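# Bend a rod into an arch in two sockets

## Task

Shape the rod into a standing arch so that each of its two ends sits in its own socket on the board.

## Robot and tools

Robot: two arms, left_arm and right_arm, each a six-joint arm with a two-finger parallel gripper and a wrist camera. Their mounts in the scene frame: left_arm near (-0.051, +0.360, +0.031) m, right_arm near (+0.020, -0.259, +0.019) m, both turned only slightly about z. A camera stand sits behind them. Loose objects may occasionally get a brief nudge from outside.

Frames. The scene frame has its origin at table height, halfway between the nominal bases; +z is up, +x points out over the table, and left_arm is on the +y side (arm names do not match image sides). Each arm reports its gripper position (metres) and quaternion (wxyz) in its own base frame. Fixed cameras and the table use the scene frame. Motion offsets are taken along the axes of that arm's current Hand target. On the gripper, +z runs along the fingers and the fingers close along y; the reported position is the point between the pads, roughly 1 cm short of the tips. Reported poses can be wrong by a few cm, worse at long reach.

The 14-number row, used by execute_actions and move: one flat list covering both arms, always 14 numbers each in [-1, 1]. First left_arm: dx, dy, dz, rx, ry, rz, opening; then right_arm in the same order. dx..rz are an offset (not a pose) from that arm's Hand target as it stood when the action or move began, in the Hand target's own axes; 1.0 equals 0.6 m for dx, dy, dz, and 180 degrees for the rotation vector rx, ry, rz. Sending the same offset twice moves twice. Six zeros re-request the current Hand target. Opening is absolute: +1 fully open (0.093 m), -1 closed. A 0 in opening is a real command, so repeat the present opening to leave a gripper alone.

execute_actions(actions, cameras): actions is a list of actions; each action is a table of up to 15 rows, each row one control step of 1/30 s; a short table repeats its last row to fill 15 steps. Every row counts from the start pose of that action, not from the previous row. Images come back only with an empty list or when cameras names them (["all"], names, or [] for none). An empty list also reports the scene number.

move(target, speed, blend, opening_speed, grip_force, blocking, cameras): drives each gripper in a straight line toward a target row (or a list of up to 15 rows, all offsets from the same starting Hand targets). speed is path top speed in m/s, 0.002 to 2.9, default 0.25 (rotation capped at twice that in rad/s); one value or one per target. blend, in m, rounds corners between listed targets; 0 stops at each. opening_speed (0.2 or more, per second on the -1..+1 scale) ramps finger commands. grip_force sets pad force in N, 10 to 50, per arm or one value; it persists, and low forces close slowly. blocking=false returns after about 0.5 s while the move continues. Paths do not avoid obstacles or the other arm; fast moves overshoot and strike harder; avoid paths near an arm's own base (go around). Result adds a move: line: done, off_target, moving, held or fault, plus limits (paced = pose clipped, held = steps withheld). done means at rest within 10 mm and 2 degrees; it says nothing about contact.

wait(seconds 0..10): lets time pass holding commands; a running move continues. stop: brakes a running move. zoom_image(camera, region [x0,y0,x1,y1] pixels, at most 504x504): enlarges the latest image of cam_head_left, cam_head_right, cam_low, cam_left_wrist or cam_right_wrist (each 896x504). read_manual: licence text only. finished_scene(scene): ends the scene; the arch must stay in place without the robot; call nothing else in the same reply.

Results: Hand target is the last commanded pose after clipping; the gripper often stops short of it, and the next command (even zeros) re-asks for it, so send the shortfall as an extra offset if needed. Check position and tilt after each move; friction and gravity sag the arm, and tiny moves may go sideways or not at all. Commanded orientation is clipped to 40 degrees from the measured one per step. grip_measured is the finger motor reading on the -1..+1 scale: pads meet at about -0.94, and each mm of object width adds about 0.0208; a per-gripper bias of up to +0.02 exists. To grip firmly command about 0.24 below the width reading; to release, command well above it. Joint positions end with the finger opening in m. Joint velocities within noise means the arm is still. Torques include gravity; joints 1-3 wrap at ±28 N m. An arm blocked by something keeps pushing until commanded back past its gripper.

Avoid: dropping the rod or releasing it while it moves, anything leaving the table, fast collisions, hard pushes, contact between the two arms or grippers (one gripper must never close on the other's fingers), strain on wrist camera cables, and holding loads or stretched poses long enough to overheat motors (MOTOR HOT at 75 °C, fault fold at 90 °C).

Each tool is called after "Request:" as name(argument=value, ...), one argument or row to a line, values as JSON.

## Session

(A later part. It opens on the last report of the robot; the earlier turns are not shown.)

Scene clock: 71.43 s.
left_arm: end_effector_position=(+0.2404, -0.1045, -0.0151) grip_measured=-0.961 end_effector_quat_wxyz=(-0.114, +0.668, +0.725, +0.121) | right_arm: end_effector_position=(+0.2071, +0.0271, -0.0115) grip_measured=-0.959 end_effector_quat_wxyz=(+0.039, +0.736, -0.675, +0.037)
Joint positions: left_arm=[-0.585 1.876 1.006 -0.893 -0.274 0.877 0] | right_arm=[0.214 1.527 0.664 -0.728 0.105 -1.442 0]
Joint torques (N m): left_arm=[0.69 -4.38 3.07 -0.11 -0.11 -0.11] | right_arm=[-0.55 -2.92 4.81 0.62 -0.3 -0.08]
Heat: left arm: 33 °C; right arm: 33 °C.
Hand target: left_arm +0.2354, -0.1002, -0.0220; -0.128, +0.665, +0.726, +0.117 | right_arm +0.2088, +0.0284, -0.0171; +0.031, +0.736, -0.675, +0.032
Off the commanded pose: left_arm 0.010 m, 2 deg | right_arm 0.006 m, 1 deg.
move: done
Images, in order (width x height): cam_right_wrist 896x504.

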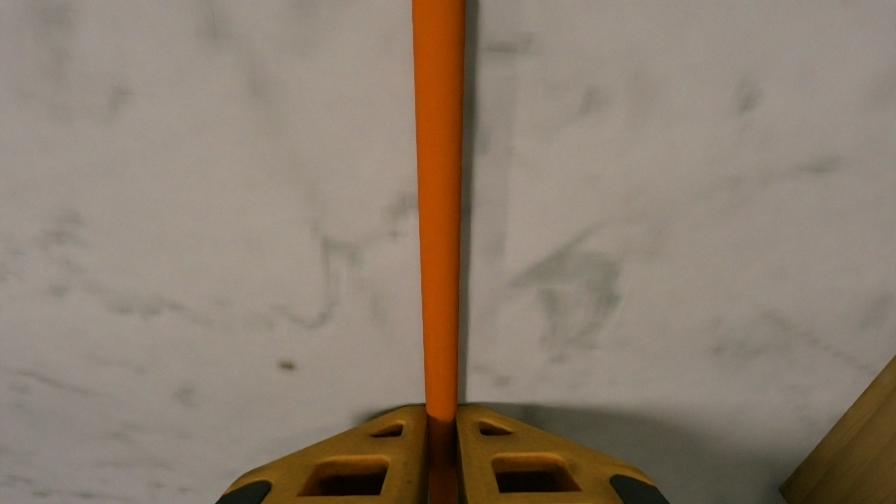

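Request:
move(
  target=[0.105,0.1,-0.316,0,0,0,-1,0.038,-0.099,-0.331,0,0,0,-1],
  speed=0.15,
  cameras=["all"],
)

Scene clock: 77.27 s.
left_arm: end_effector_position=(+0.2946, -0.1022, +0.1635) grip_measured=-0.961 end_effector_quat_wxyz=(-0.093, +0.673, +0.723, +0.127) | right_arm: end_effector_position=(+0.2659, +0.0278, +0.1786) grip_measured=-0.974 end_effector_quat_wxyz=(+0.036, +0.735, -0.676, +0.038)
Joint positions: left_arm=[-0.491 1.82 1.689 -1.559 -0.294 0.991 0] | right_arm=[0.17 1.573 1.503 -1.511 0.104 -1.484 0]
Joint torques (N m): left_arm=[0.8 -8.59 6.72 -0.1 -0.19 0.04] | right_arm=[-0.58 -4.11 9.65 0.19 -0.29 -0.14]
Heat: left arm: 34 °C; right arm: 33 °C.
Hand target: left_arm +0.2956, -0.1004, +0.1777; -0.128, +0.665, +0.726, +0.117 | right_arm +0.2688, +0.0287, +0.1827; +0.031, +0.736, -0.675, +0.032
Off the commanded pose: left_arm 0.014 m, 4 deg | right_arm 0.005 m, 1 deg.
joint sent to its limit (left arm) — joint 4 (wrist pitch), lower limit. The joint targets are off in orientation, not in position.
move: off_target (left_arm)

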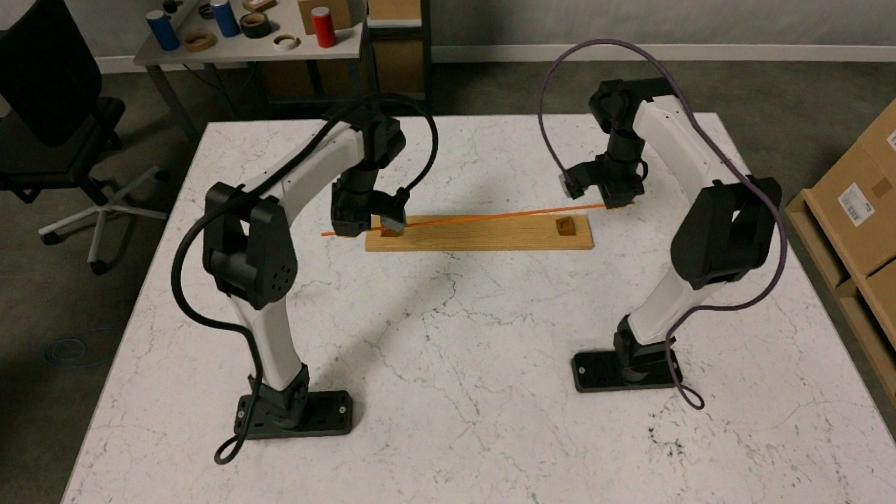

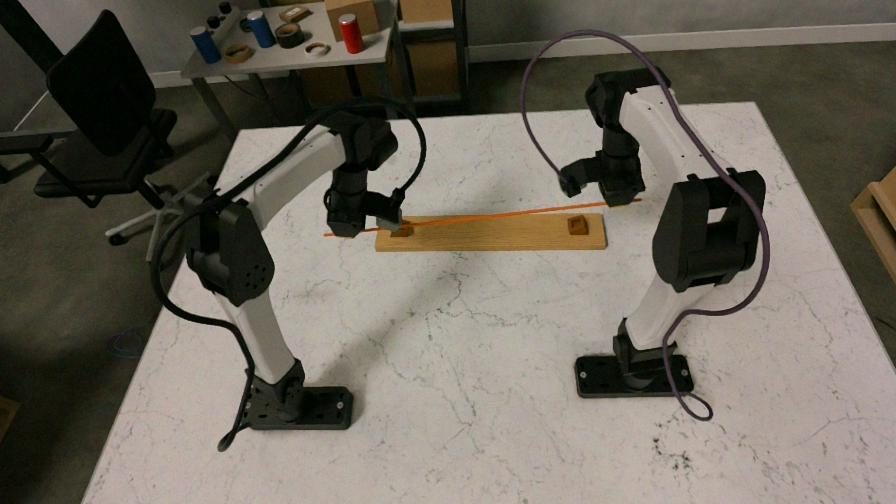

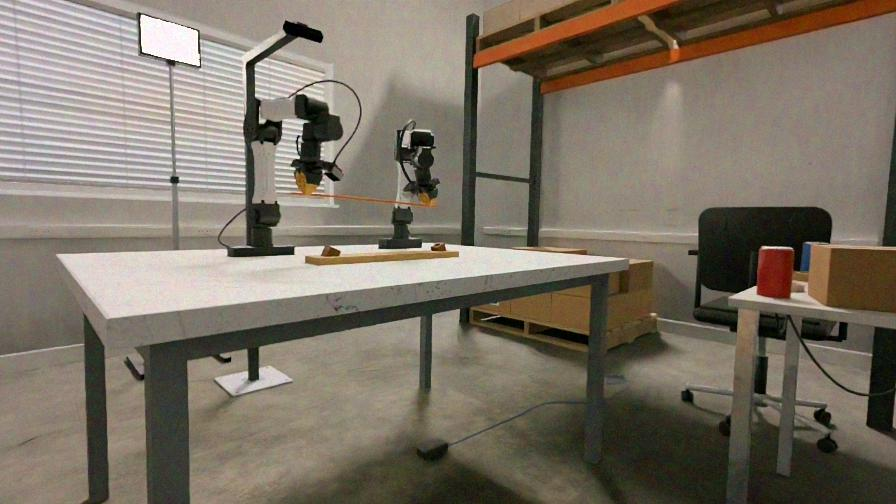

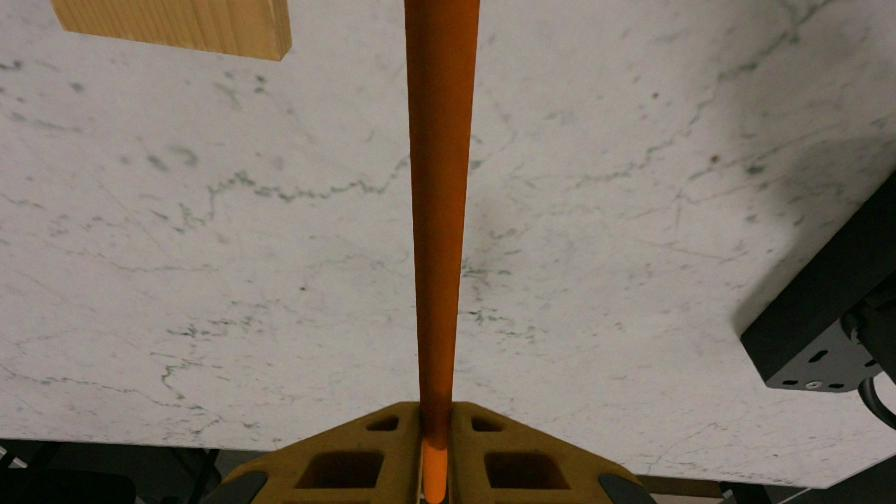

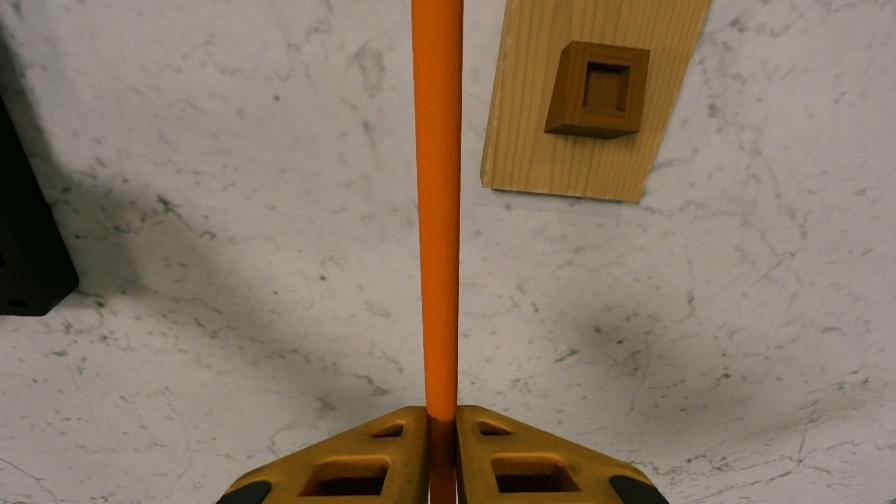

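Request:
move(
  target=[-0.07,0.187,-0.047,0,-0.228,0.051,-1,0.004,-0.1,-0.02,0.013,-0.226,0.046,-1],
  speed=0.15,
  cameras=["all"],
)

Request:
zoom_image(
  camera="cam_low",
  region=[270, 150, 490, 280],
)

Scene clock: 93.57 s.
left_arm: end_effector_position=(+0.4084, -0.1321, +0.1878) grip_measured=-0.961 end_effector_quat_wxyz=(+0.133, +0.713, +0.681, -0.098) | right_arm: end_effector_position=(+0.3241, +0.0280, +0.1869) grip_measured=-0.973 end_effector_quat_wxyz=(-0.202, +0.657, -0.700, -0.195)
Joint positions: left_arm=[-0.191 2.145 2.25 -1.568 0.315 1.41 0] | right_arm=[-0.194 1.81 1.698 -1.552 -0.563 -1.728 0]
Joint torques (N m): left_arm=[0.57 -7.32 7.24 0.37 0.81 0.04] | right_arm=[-0.43 -5.57 9.66 -0.03 -1.18 -0.14]
Heat: left arm: 37 °C; right arm: 36 °C.
Hand target: left_arm +0.4116, -0.1395, +0.1899; +0.126, +0.719, +0.670, -0.133 | right_arm +0.3287, +0.0325, +0.1946; -0.222, +0.652, -0.694, -0.210
Off the commanded pose: left_arm 0.008 m, 4 deg | right_arm 0.010 m, 3 deg.
joint sent to its limit (left arm) — joint 4 (wrist pitch), lower limit. The joint targets are off in orientation, not in position.
move: off_target (left_arm, right_arm)

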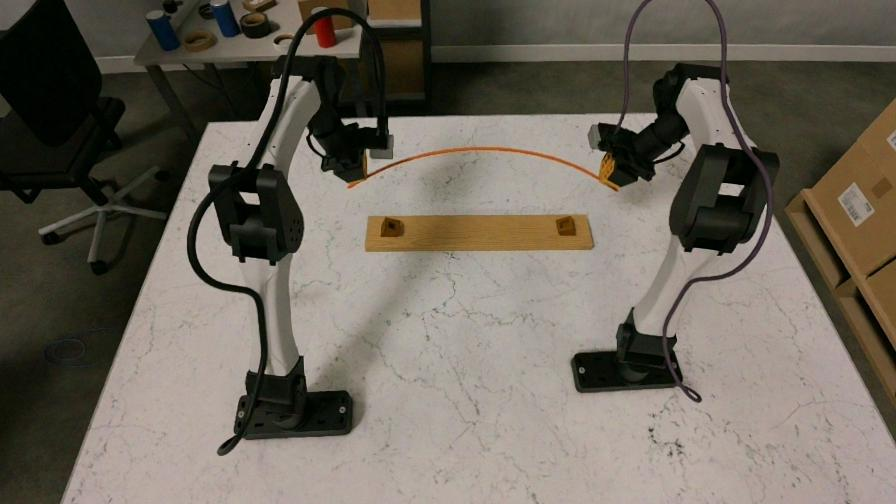

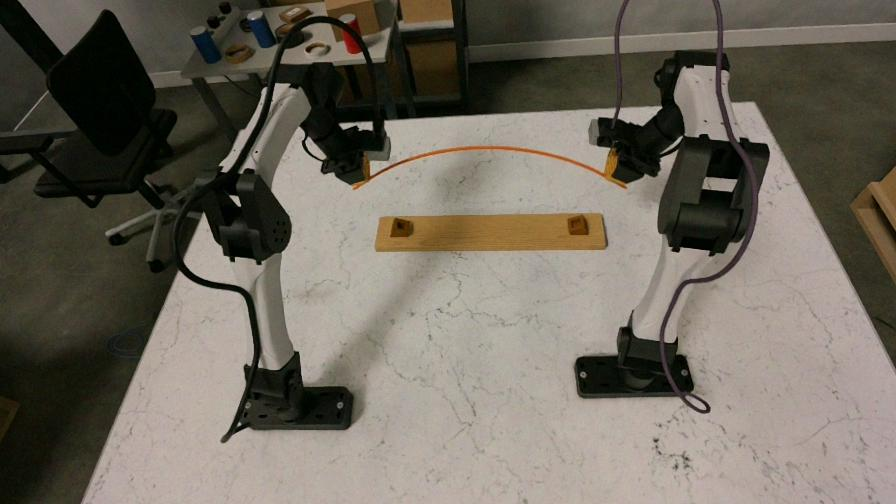

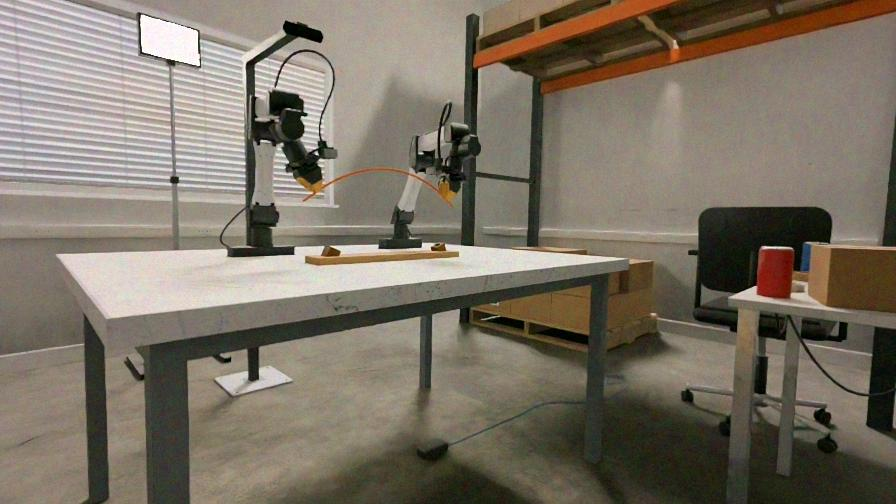

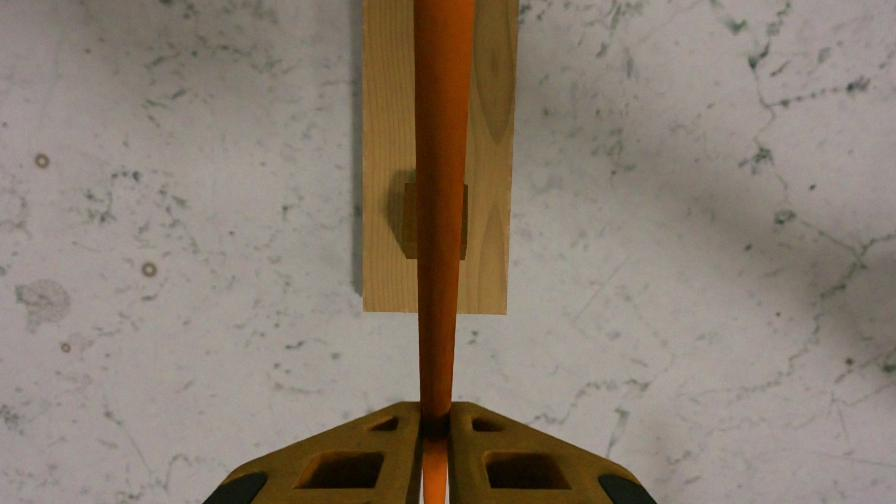

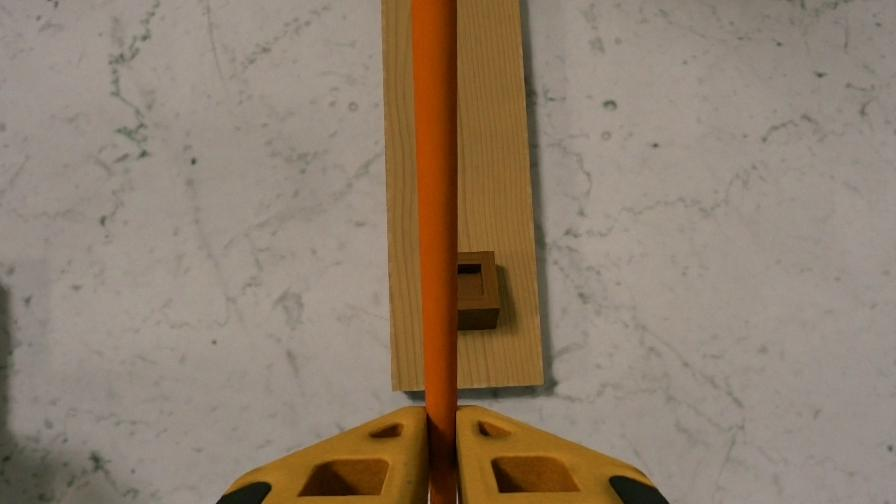

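Scaled by 2.291.

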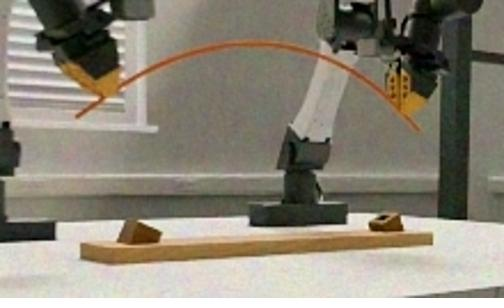

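Request:
move(
  target=[-0.06,0.005,0.189,-0.003,-0.155,-0.006,-1,-0.021,-0.016,0.18,-0.005,-0.155,-0.005,-1],
  speed=0.12,
  cameras=["all"],
)

Request:
zoom_image(
  camera="cam_low",
  region=[270, 150, 490, 280],
)

Request:
zoom_image(
  camera="cam_head_left",
  region=[340, 120, 620, 270],
)

Request:
zoom_image(
  camera="cam_head_right",
  region=[340, 120, 620, 270],
)

Scene clock: 110.40 s.
left_arm: end_effector_position=(+0.4136, -0.1933, +0.0933) grip_measured=-0.961 end_effector_quat_wxyz=(+0.265, +0.659, +0.650, -0.271) | right_arm: end_effector_position=(+0.3449, +0.0876, +0.1114) grip_measured=-0.974 end_effector_quat_wxyz=(-0.364, +0.596, -0.631, -0.338)
Joint positions: left_arm=[-0.179 2.145 1.711 -0.98 0.764 1.342 0] | right_arm=[-0.169 1.948 1.345 -1.142 -1.031 -1.782 0]
Joint torques (N m): left_arm=[-2.35 -8.39 4.75 0.75 1.31 -0.1] | right_arm=[2.61 -6.53 5.18 0.13 -1.59 -0.06]
Heat: left arm: 38 °C; right arm: 38 °C.
Hand target: left_arm +0.4097, -0.2141, +0.0972; +0.286, +0.659, +0.628, -0.301 | right_arm +0.3428, +0.1049, +0.1142; -0.380, +0.589, -0.613, -0.364
Off the commanded pose: left_arm 0.022 m, 5 deg | right_arm 0.018 m, 4 deg.
move: off_target (left_arm, right_arm)

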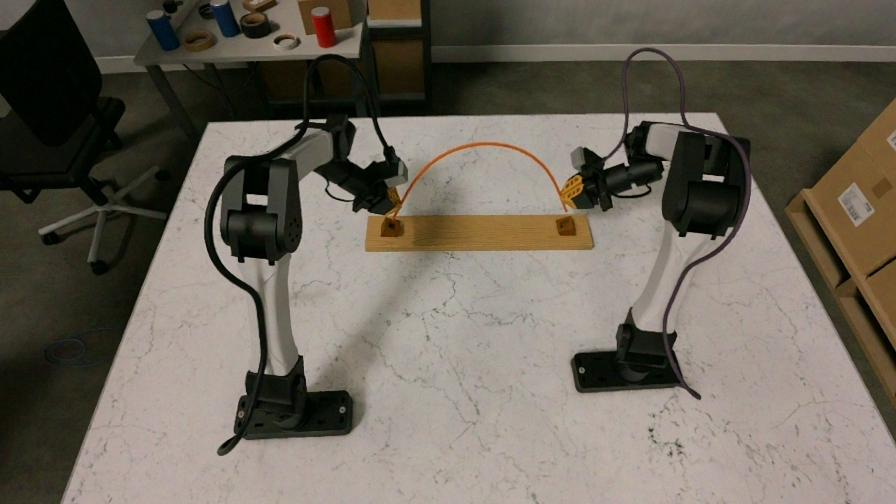

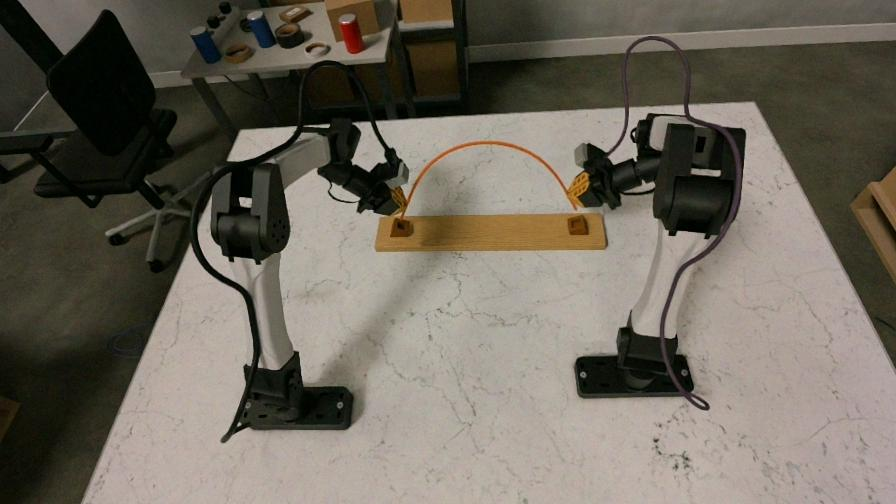

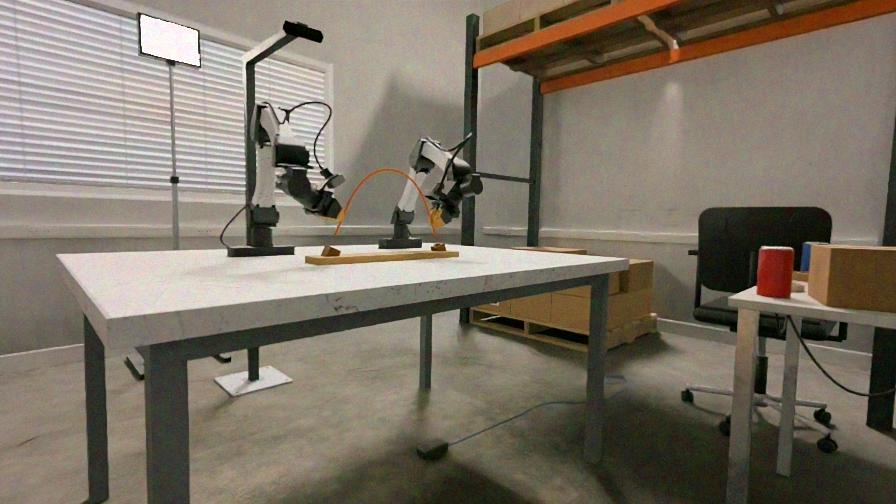

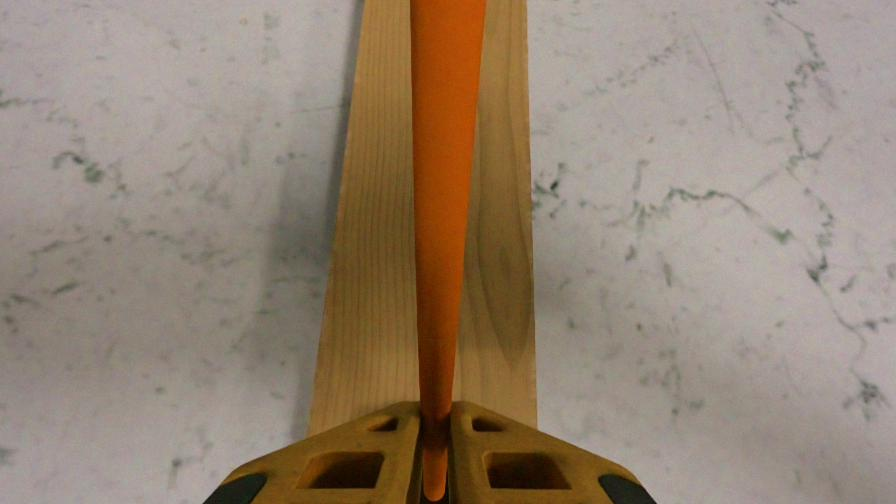

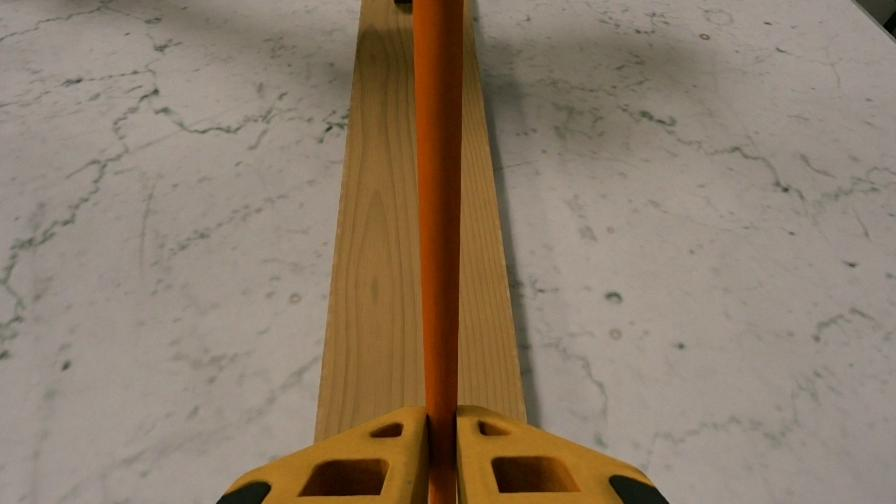

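Scaled by 2.291.

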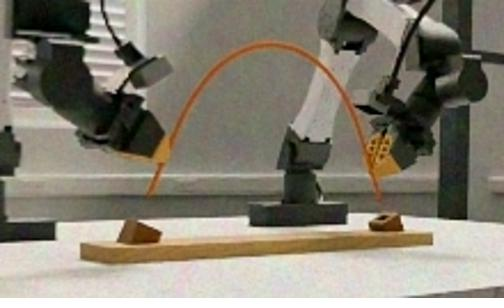

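Scaled by 1.800.

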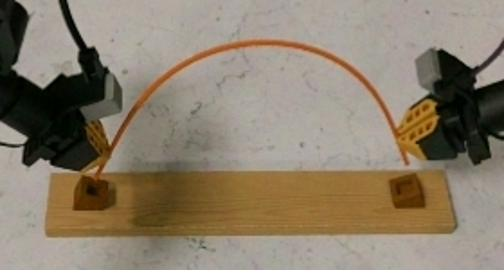

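Scaled by 1.800.

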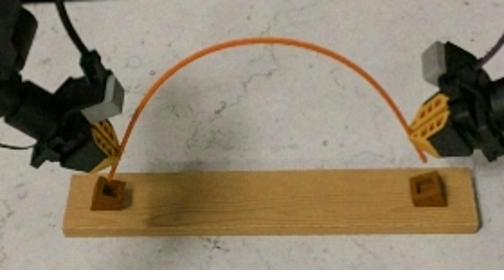

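Request:
move(
  target=[0.026,0.005,0.016,0,0,0,-1,0.06,0,0.022,0,0,0,-1],
  speed=0.08,
  cameras=["cam_head_left","cam_head_right","cam_low"],
)

Request:
zoom_image(
  camera="cam_low",
  region=[300, 190, 480, 280],
)

Request:
zoom_image(
  camera="cam_head_left",
  region=[360, 180, 460, 260],
)

Request:
zoom_image(
  camera="cam_head_left",
  region=[520, 180, 620, 260],
)

Request:
zoom_image(
  camera="cam_head_right",
  region=[360, 180, 460, 260],
)

Request:
zoom_image(
  camera="cam_head_right",
  region=[530, 180, 630, 260],
)

Scene clock: 118.50 s.
left_arm: end_effector_position=(+0.4154, -0.1936, +0.0783) grip_measured=-0.961 end_effector_quat_wxyz=(+0.265, +0.659, +0.650, -0.271) | right_arm: end_effector_position=(+0.3440, +0.0879, +0.0735) grip_measured=-0.974 end_effector_quat_wxyz=(-0.362, +0.597, -0.629, -0.343)
Joint positions: left_arm=[-0.179 2.165 1.682 -0.93 0.765 1.342 0] | right_arm=[-0.169 2.018 1.278 -1.028 -1.033 -1.8 0]
Joint torques (N m): left_arm=[-1.69 -7.69 4.94 0.76 1.32 -0.04] | right_arm=[1.76 -6.72 5 0.05 -1.53 -0.14]
Heat: left arm: 40 °C; right arm: 37 °C.
Hand target: left_arm +0.4128, -0.2113, +0.0790; +0.286, +0.658, +0.628, -0.301 | right_arm +0.3426, +0.1007, +0.0762; -0.380, +0.589, -0.613, -0.364
Off the commanded pose: left_arm 0.018 m, 5 deg | right_arm 0.013 m, 4 deg.
move: off_target (left_arm, right_arm)
Images, in order (width x height): cam_head_left 896x504, cam_head_right 896x504, cam_low 896x504.

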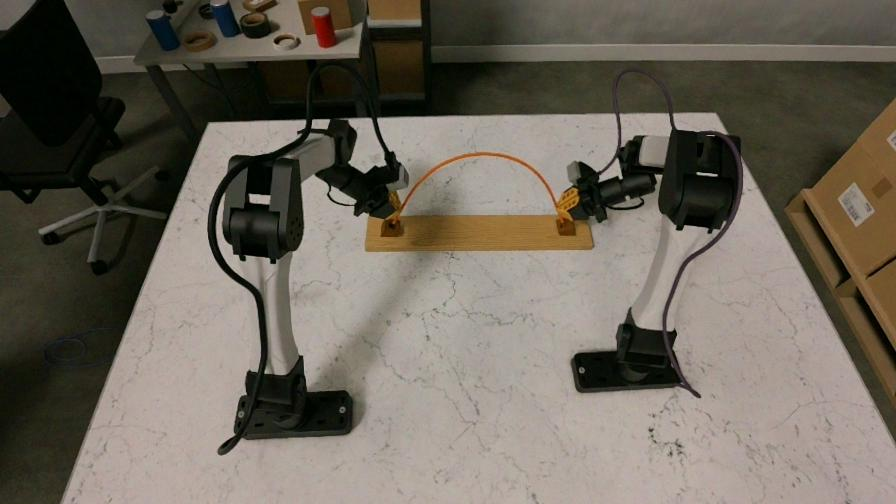

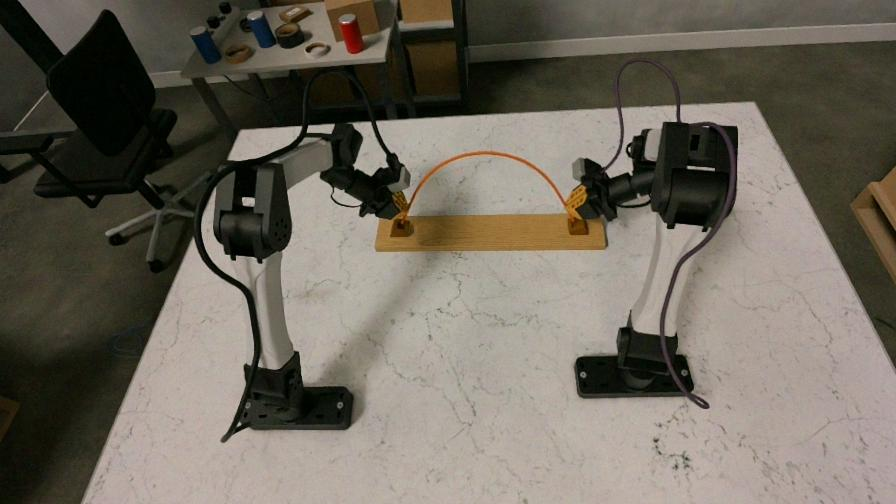

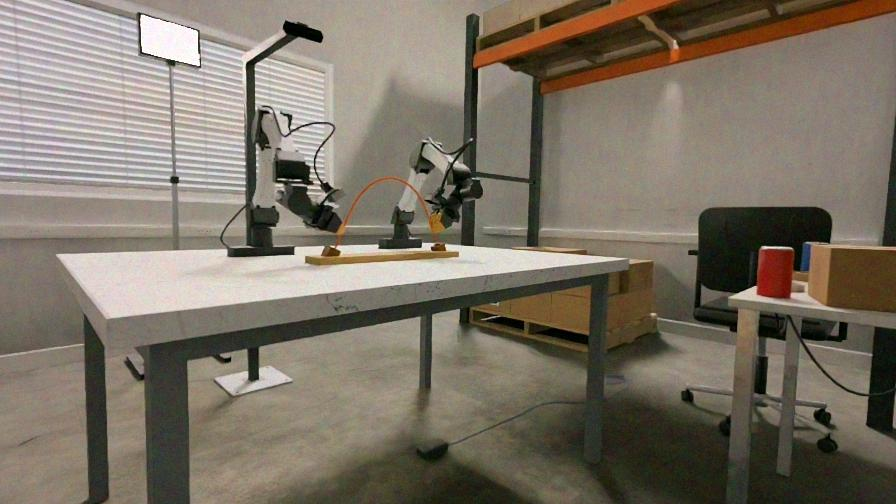

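Scaled by 2.800.

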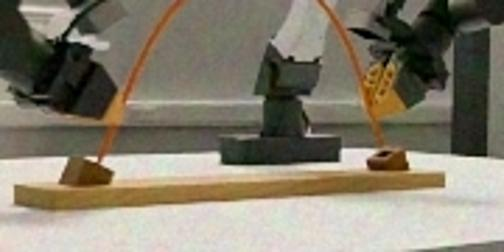

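Scaled by 5.040.

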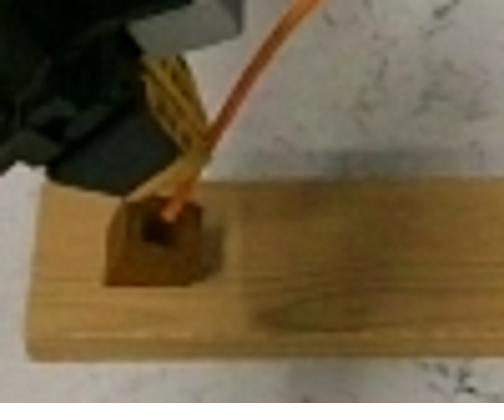

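Scaled by 5.040.

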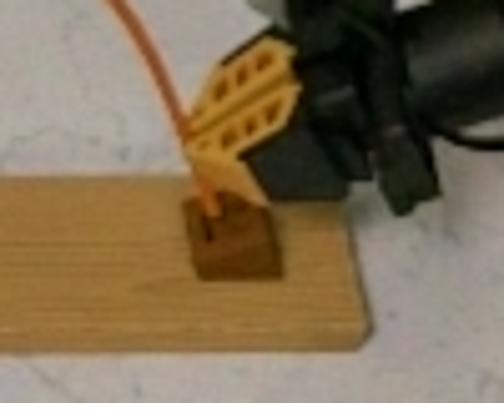

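Scaled by 5.040.

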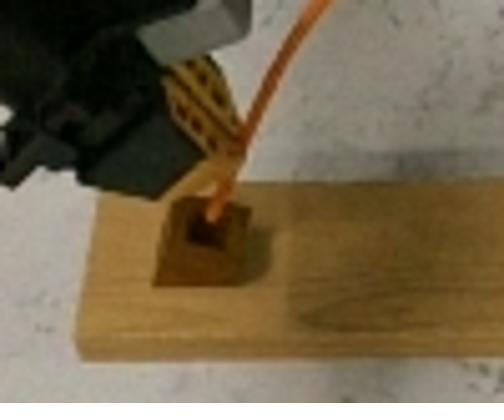

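Scaled by 5.040.

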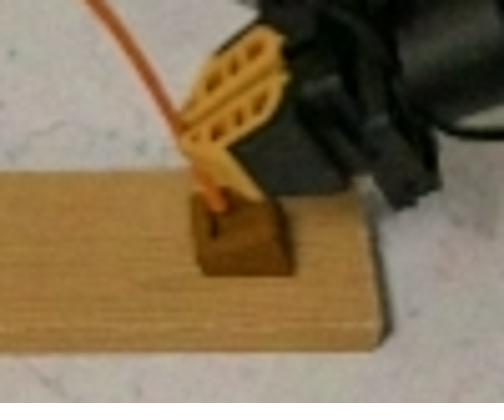

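Request:
move(
  target=[0.042,-0.001,0.015,0,0,0,-1,0.044,0,0.0125,0,0,0,-1],
  speed=0.05,
  cameras=["cam_head_left","cam_head_right","cam_low"],
)

Request:
zoom_image(
  camera="cam_low",
  region=[300, 190, 480, 280],
)

Request:
zoom_image(
  camera="cam_head_left",
  region=[360, 180, 460, 260],
)

Request:
zoom_image(
  camera="cam_head_right",
  region=[530, 180, 630, 260],
)

Scene clock: 122.23 s.
left_arm: end_effector_position=(+0.4149, -0.1885, +0.0585) grip_measured=-0.961 end_effector_quat_wxyz=(+0.269, +0.657, +0.648, -0.276) | right_arm: end_effector_position=(+0.3447, +0.0879, +0.0605) grip_measured=-0.974 end_effector_quat_wxyz=(-0.374, +0.588, -0.623, -0.355)
Joint positions: left_arm=[-0.163 2.187 1.629 -0.868 0.782 1.362 0] | right_arm=[-0.178 2.065 1.263 -0.997 -1.069 -1.827 0]
Joint torques (N m): left_arm=[-1.1 -7.16 4.56 0.72 1.18 0.12] | right_arm=[1.35 -5.53 3.59 0.31 -1.11 -0.22]
Heat: left arm: 40 °C; right arm: 36 °C.
Hand target: left_arm +0.4126, -0.2017, +0.0542; +0.286, +0.659, +0.627, -0.301 | right_arm +0.3424, +0.0956, +0.0492; -0.380, +0.589, -0.613, -0.364
Off the commanded pose: left_arm 0.014 m, 4 deg | right_arm 0.014 m, 2 deg.
move: off_target (left_arm, right_arm)
Images, in order (width x height): cam_head_left 896x504, cam_head_right 896x504, cam_low 896x504.

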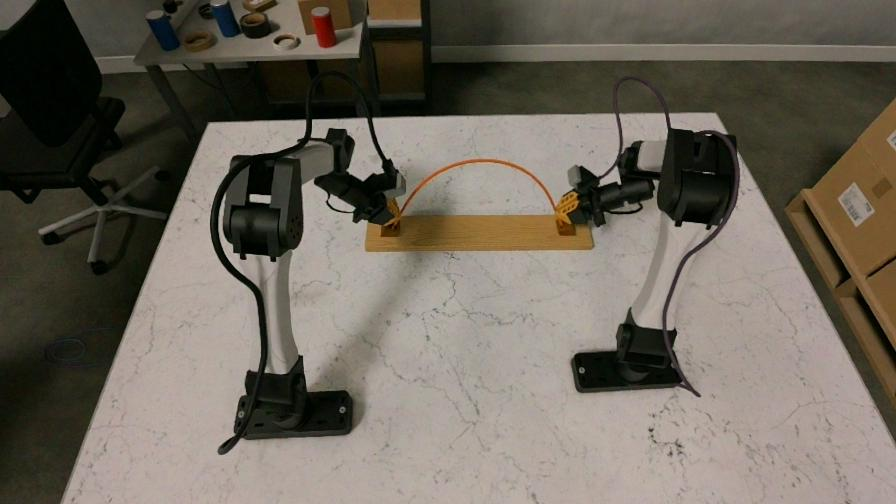

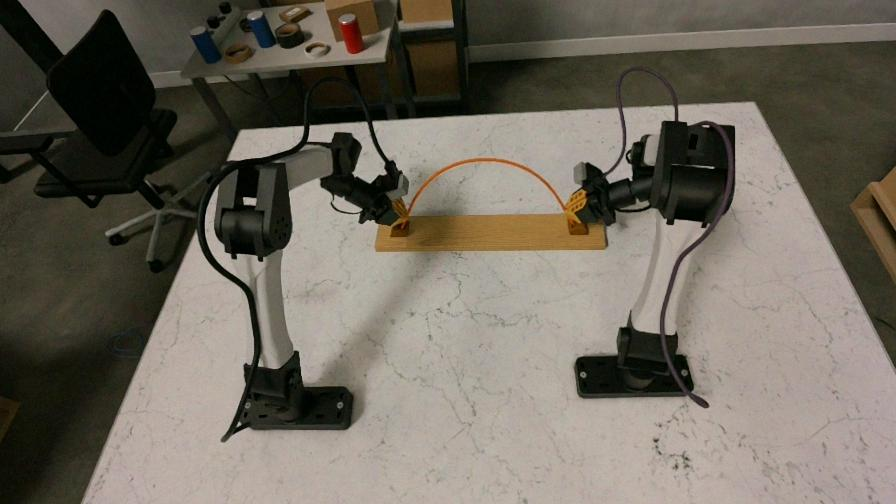

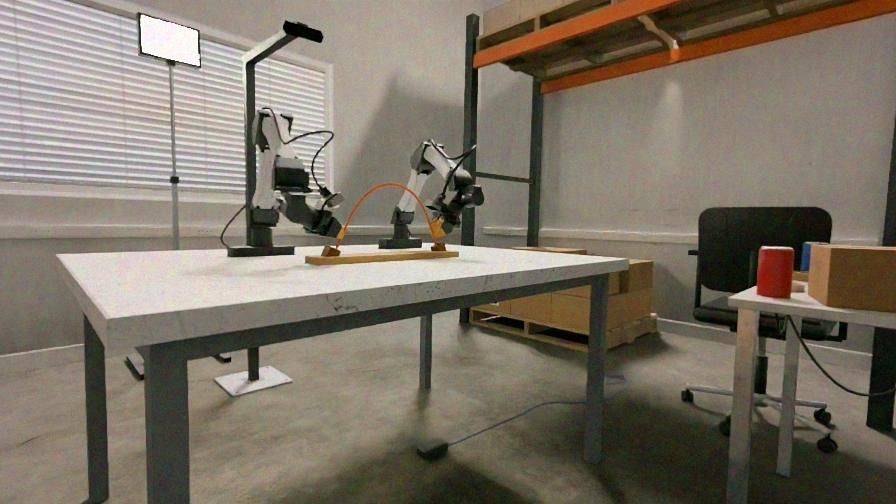

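Scaled by 2.800.

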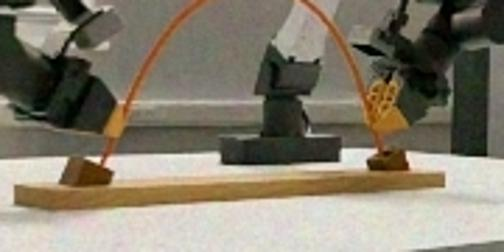

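Scaled by 5.040.

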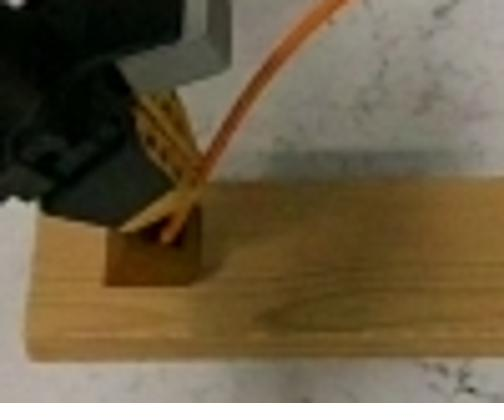

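Scaled by 5.040.

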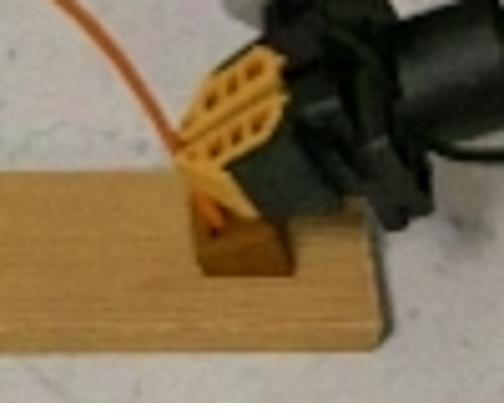

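Request:
zoom_image(
  camera="cam_head_left",
  region=[375, 205, 415, 240],
)

Request:
zoom_image(
  camera="cam_head_left",
  region=[545, 205, 585, 240],
)

Request:
zoom_image(
  camera="cam_low",
  region=[310, 225, 350, 265],
)

Request:
zoom_image(
  camera="cam_low",
  region=[420, 225, 460, 260],
)

Scaled by 12.600.

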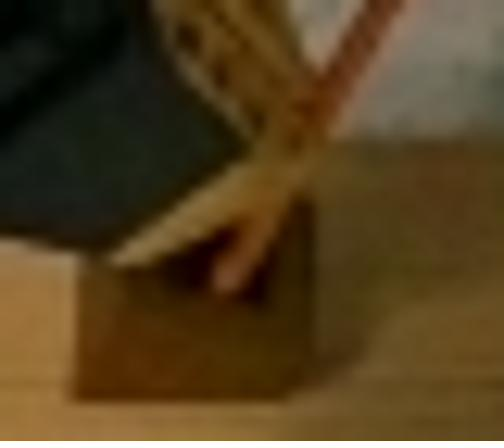

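Scaled by 12.600.

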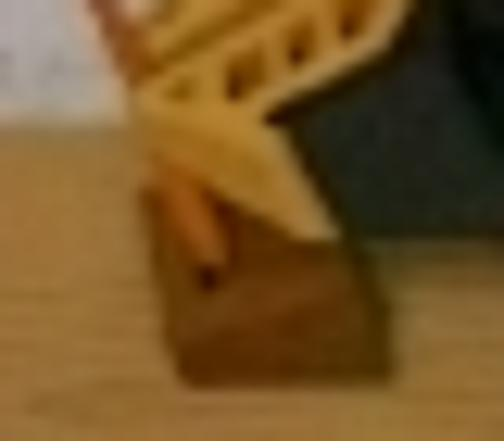

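Scaled by 12.600.

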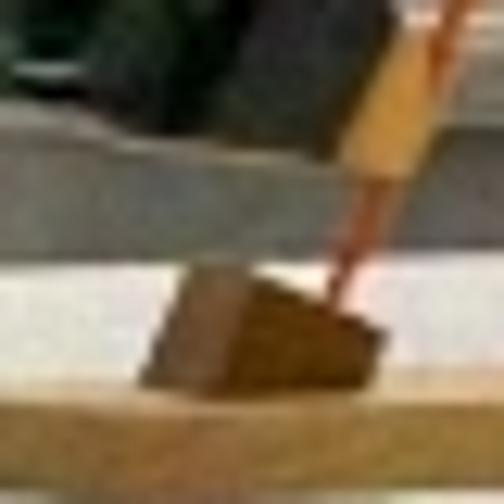

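Scaled by 12.600.

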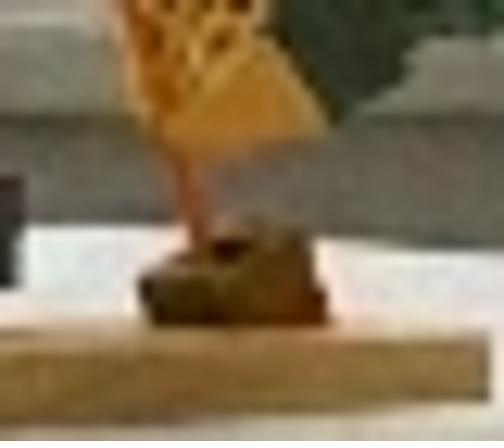

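Request:
move(
  target=[
    [0.001,0,-0.016,0,0,0,-1,-0.023,0,-0.024,0,0,0,-1],
    [0.04,0,-0.0,0,0,0,-1,0.01,0,-0.009,0,0,0,-1],
  ],
  speed=0.05,
  cameras=["cam_head_left","cam_head_right","cam_low"],
)

Request:
zoom_image(
  camera="cam_head_left",
  region=[375, 205, 415, 240],
)

Request:
zoom_image(
  camera="cam_head_left",
  region=[545, 205, 585, 240],
)

Request:
zoom_image(
  camera="cam_low",
  region=[310, 225, 350, 265],
)

Request:
zoom_image(
  camera="cam_low",
  region=[420, 225, 460, 260],
)

Scene clock: 132.50 s.
left_arm: end_effector_position=(+0.4170, -0.1850, +0.0576) grip_measured=-0.961 end_effector_quat_wxyz=(+0.298, +0.655, +0.628, -0.295) | right_arm: end_effector_position=(+0.3423, +0.0861, +0.0605) grip_measured=-0.974 end_effector_quat_wxyz=(-0.384, +0.583, -0.616, -0.364)
Joint positions: left_arm=[-0.135 2.202 1.612 -0.843 0.857 1.415 0] | right_arm=[-0.192 2.082 1.263 -1.026 -1.097 -1.877 0]
Joint torques (N m): left_arm=[-0.2 -6.13 3.59 0.63 0.51 0.11] | right_arm=[0.77 -5.34 4.82 0.2 -0.71 -0.16]
Heat: left arm: 41 °C; right arm: 35 °C.
Hand target: left_arm +0.4134, -0.1859, +0.0361; +0.286, +0.659, +0.628, -0.301 | right_arm +0.3421, +0.0881, +0.0462; -0.380, +0.589, -0.613, -0.364
Off the commanded pose: left_arm 0.022 m, 2 deg | right_arm 0.014 m, 1 deg.
move: off_target (left_arm, right_arm)
Images, in order (width x height): cam_head_left 896x504, cam_head_right 896x504, cam_low 896x504.

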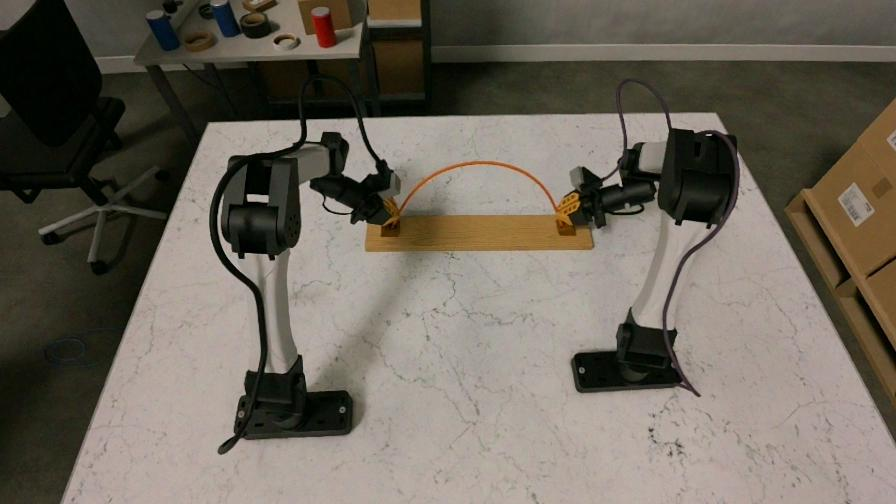

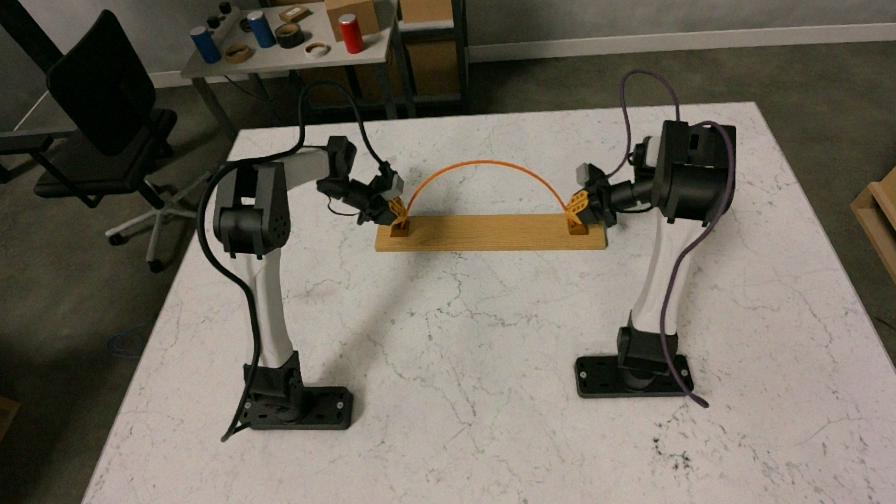

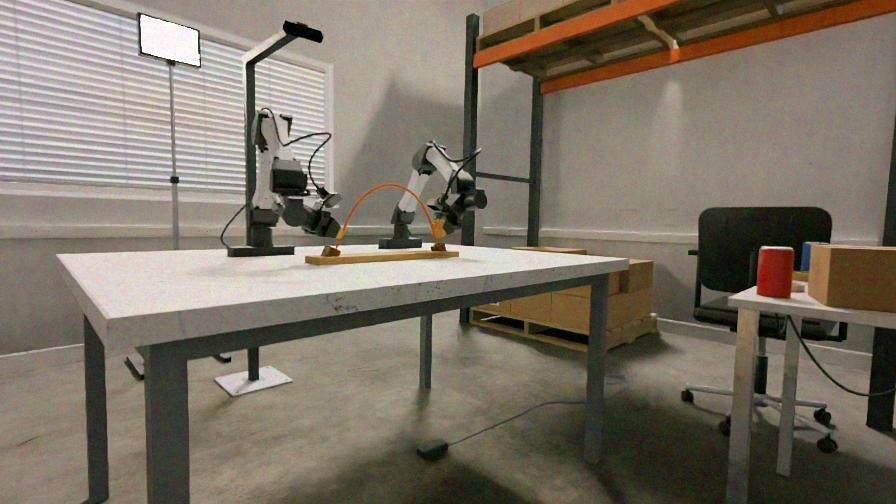

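Scaled by 12.600.

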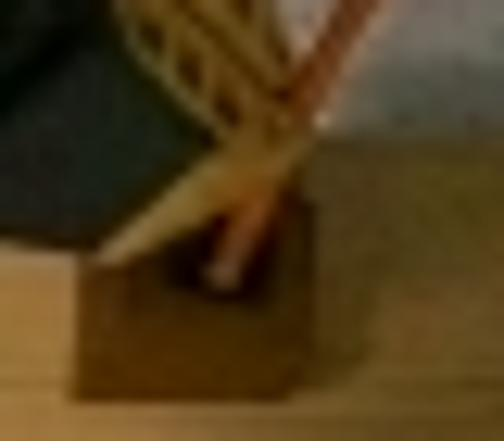

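Scaled by 12.600.

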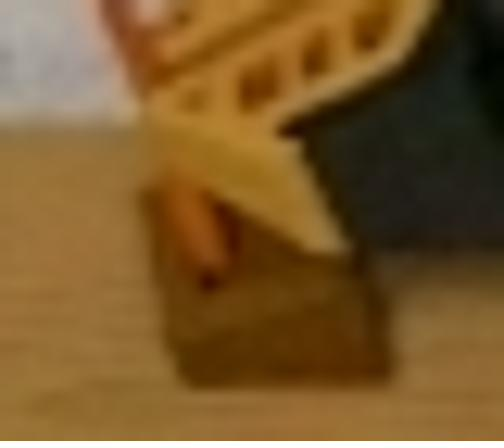

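Scaled by 12.600.

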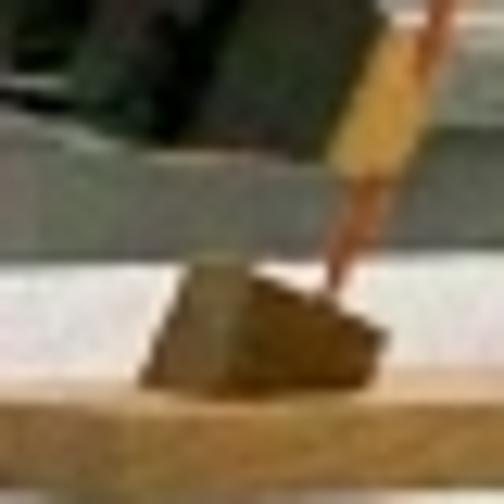

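Scaled by 12.600.

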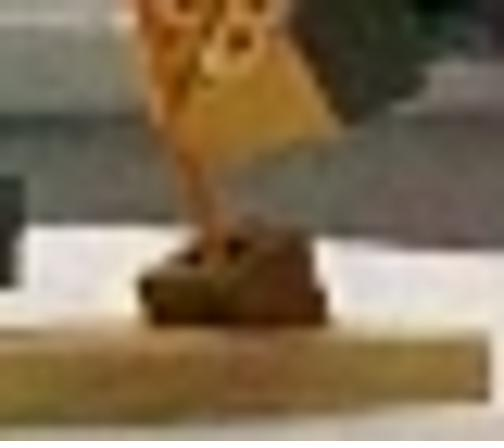

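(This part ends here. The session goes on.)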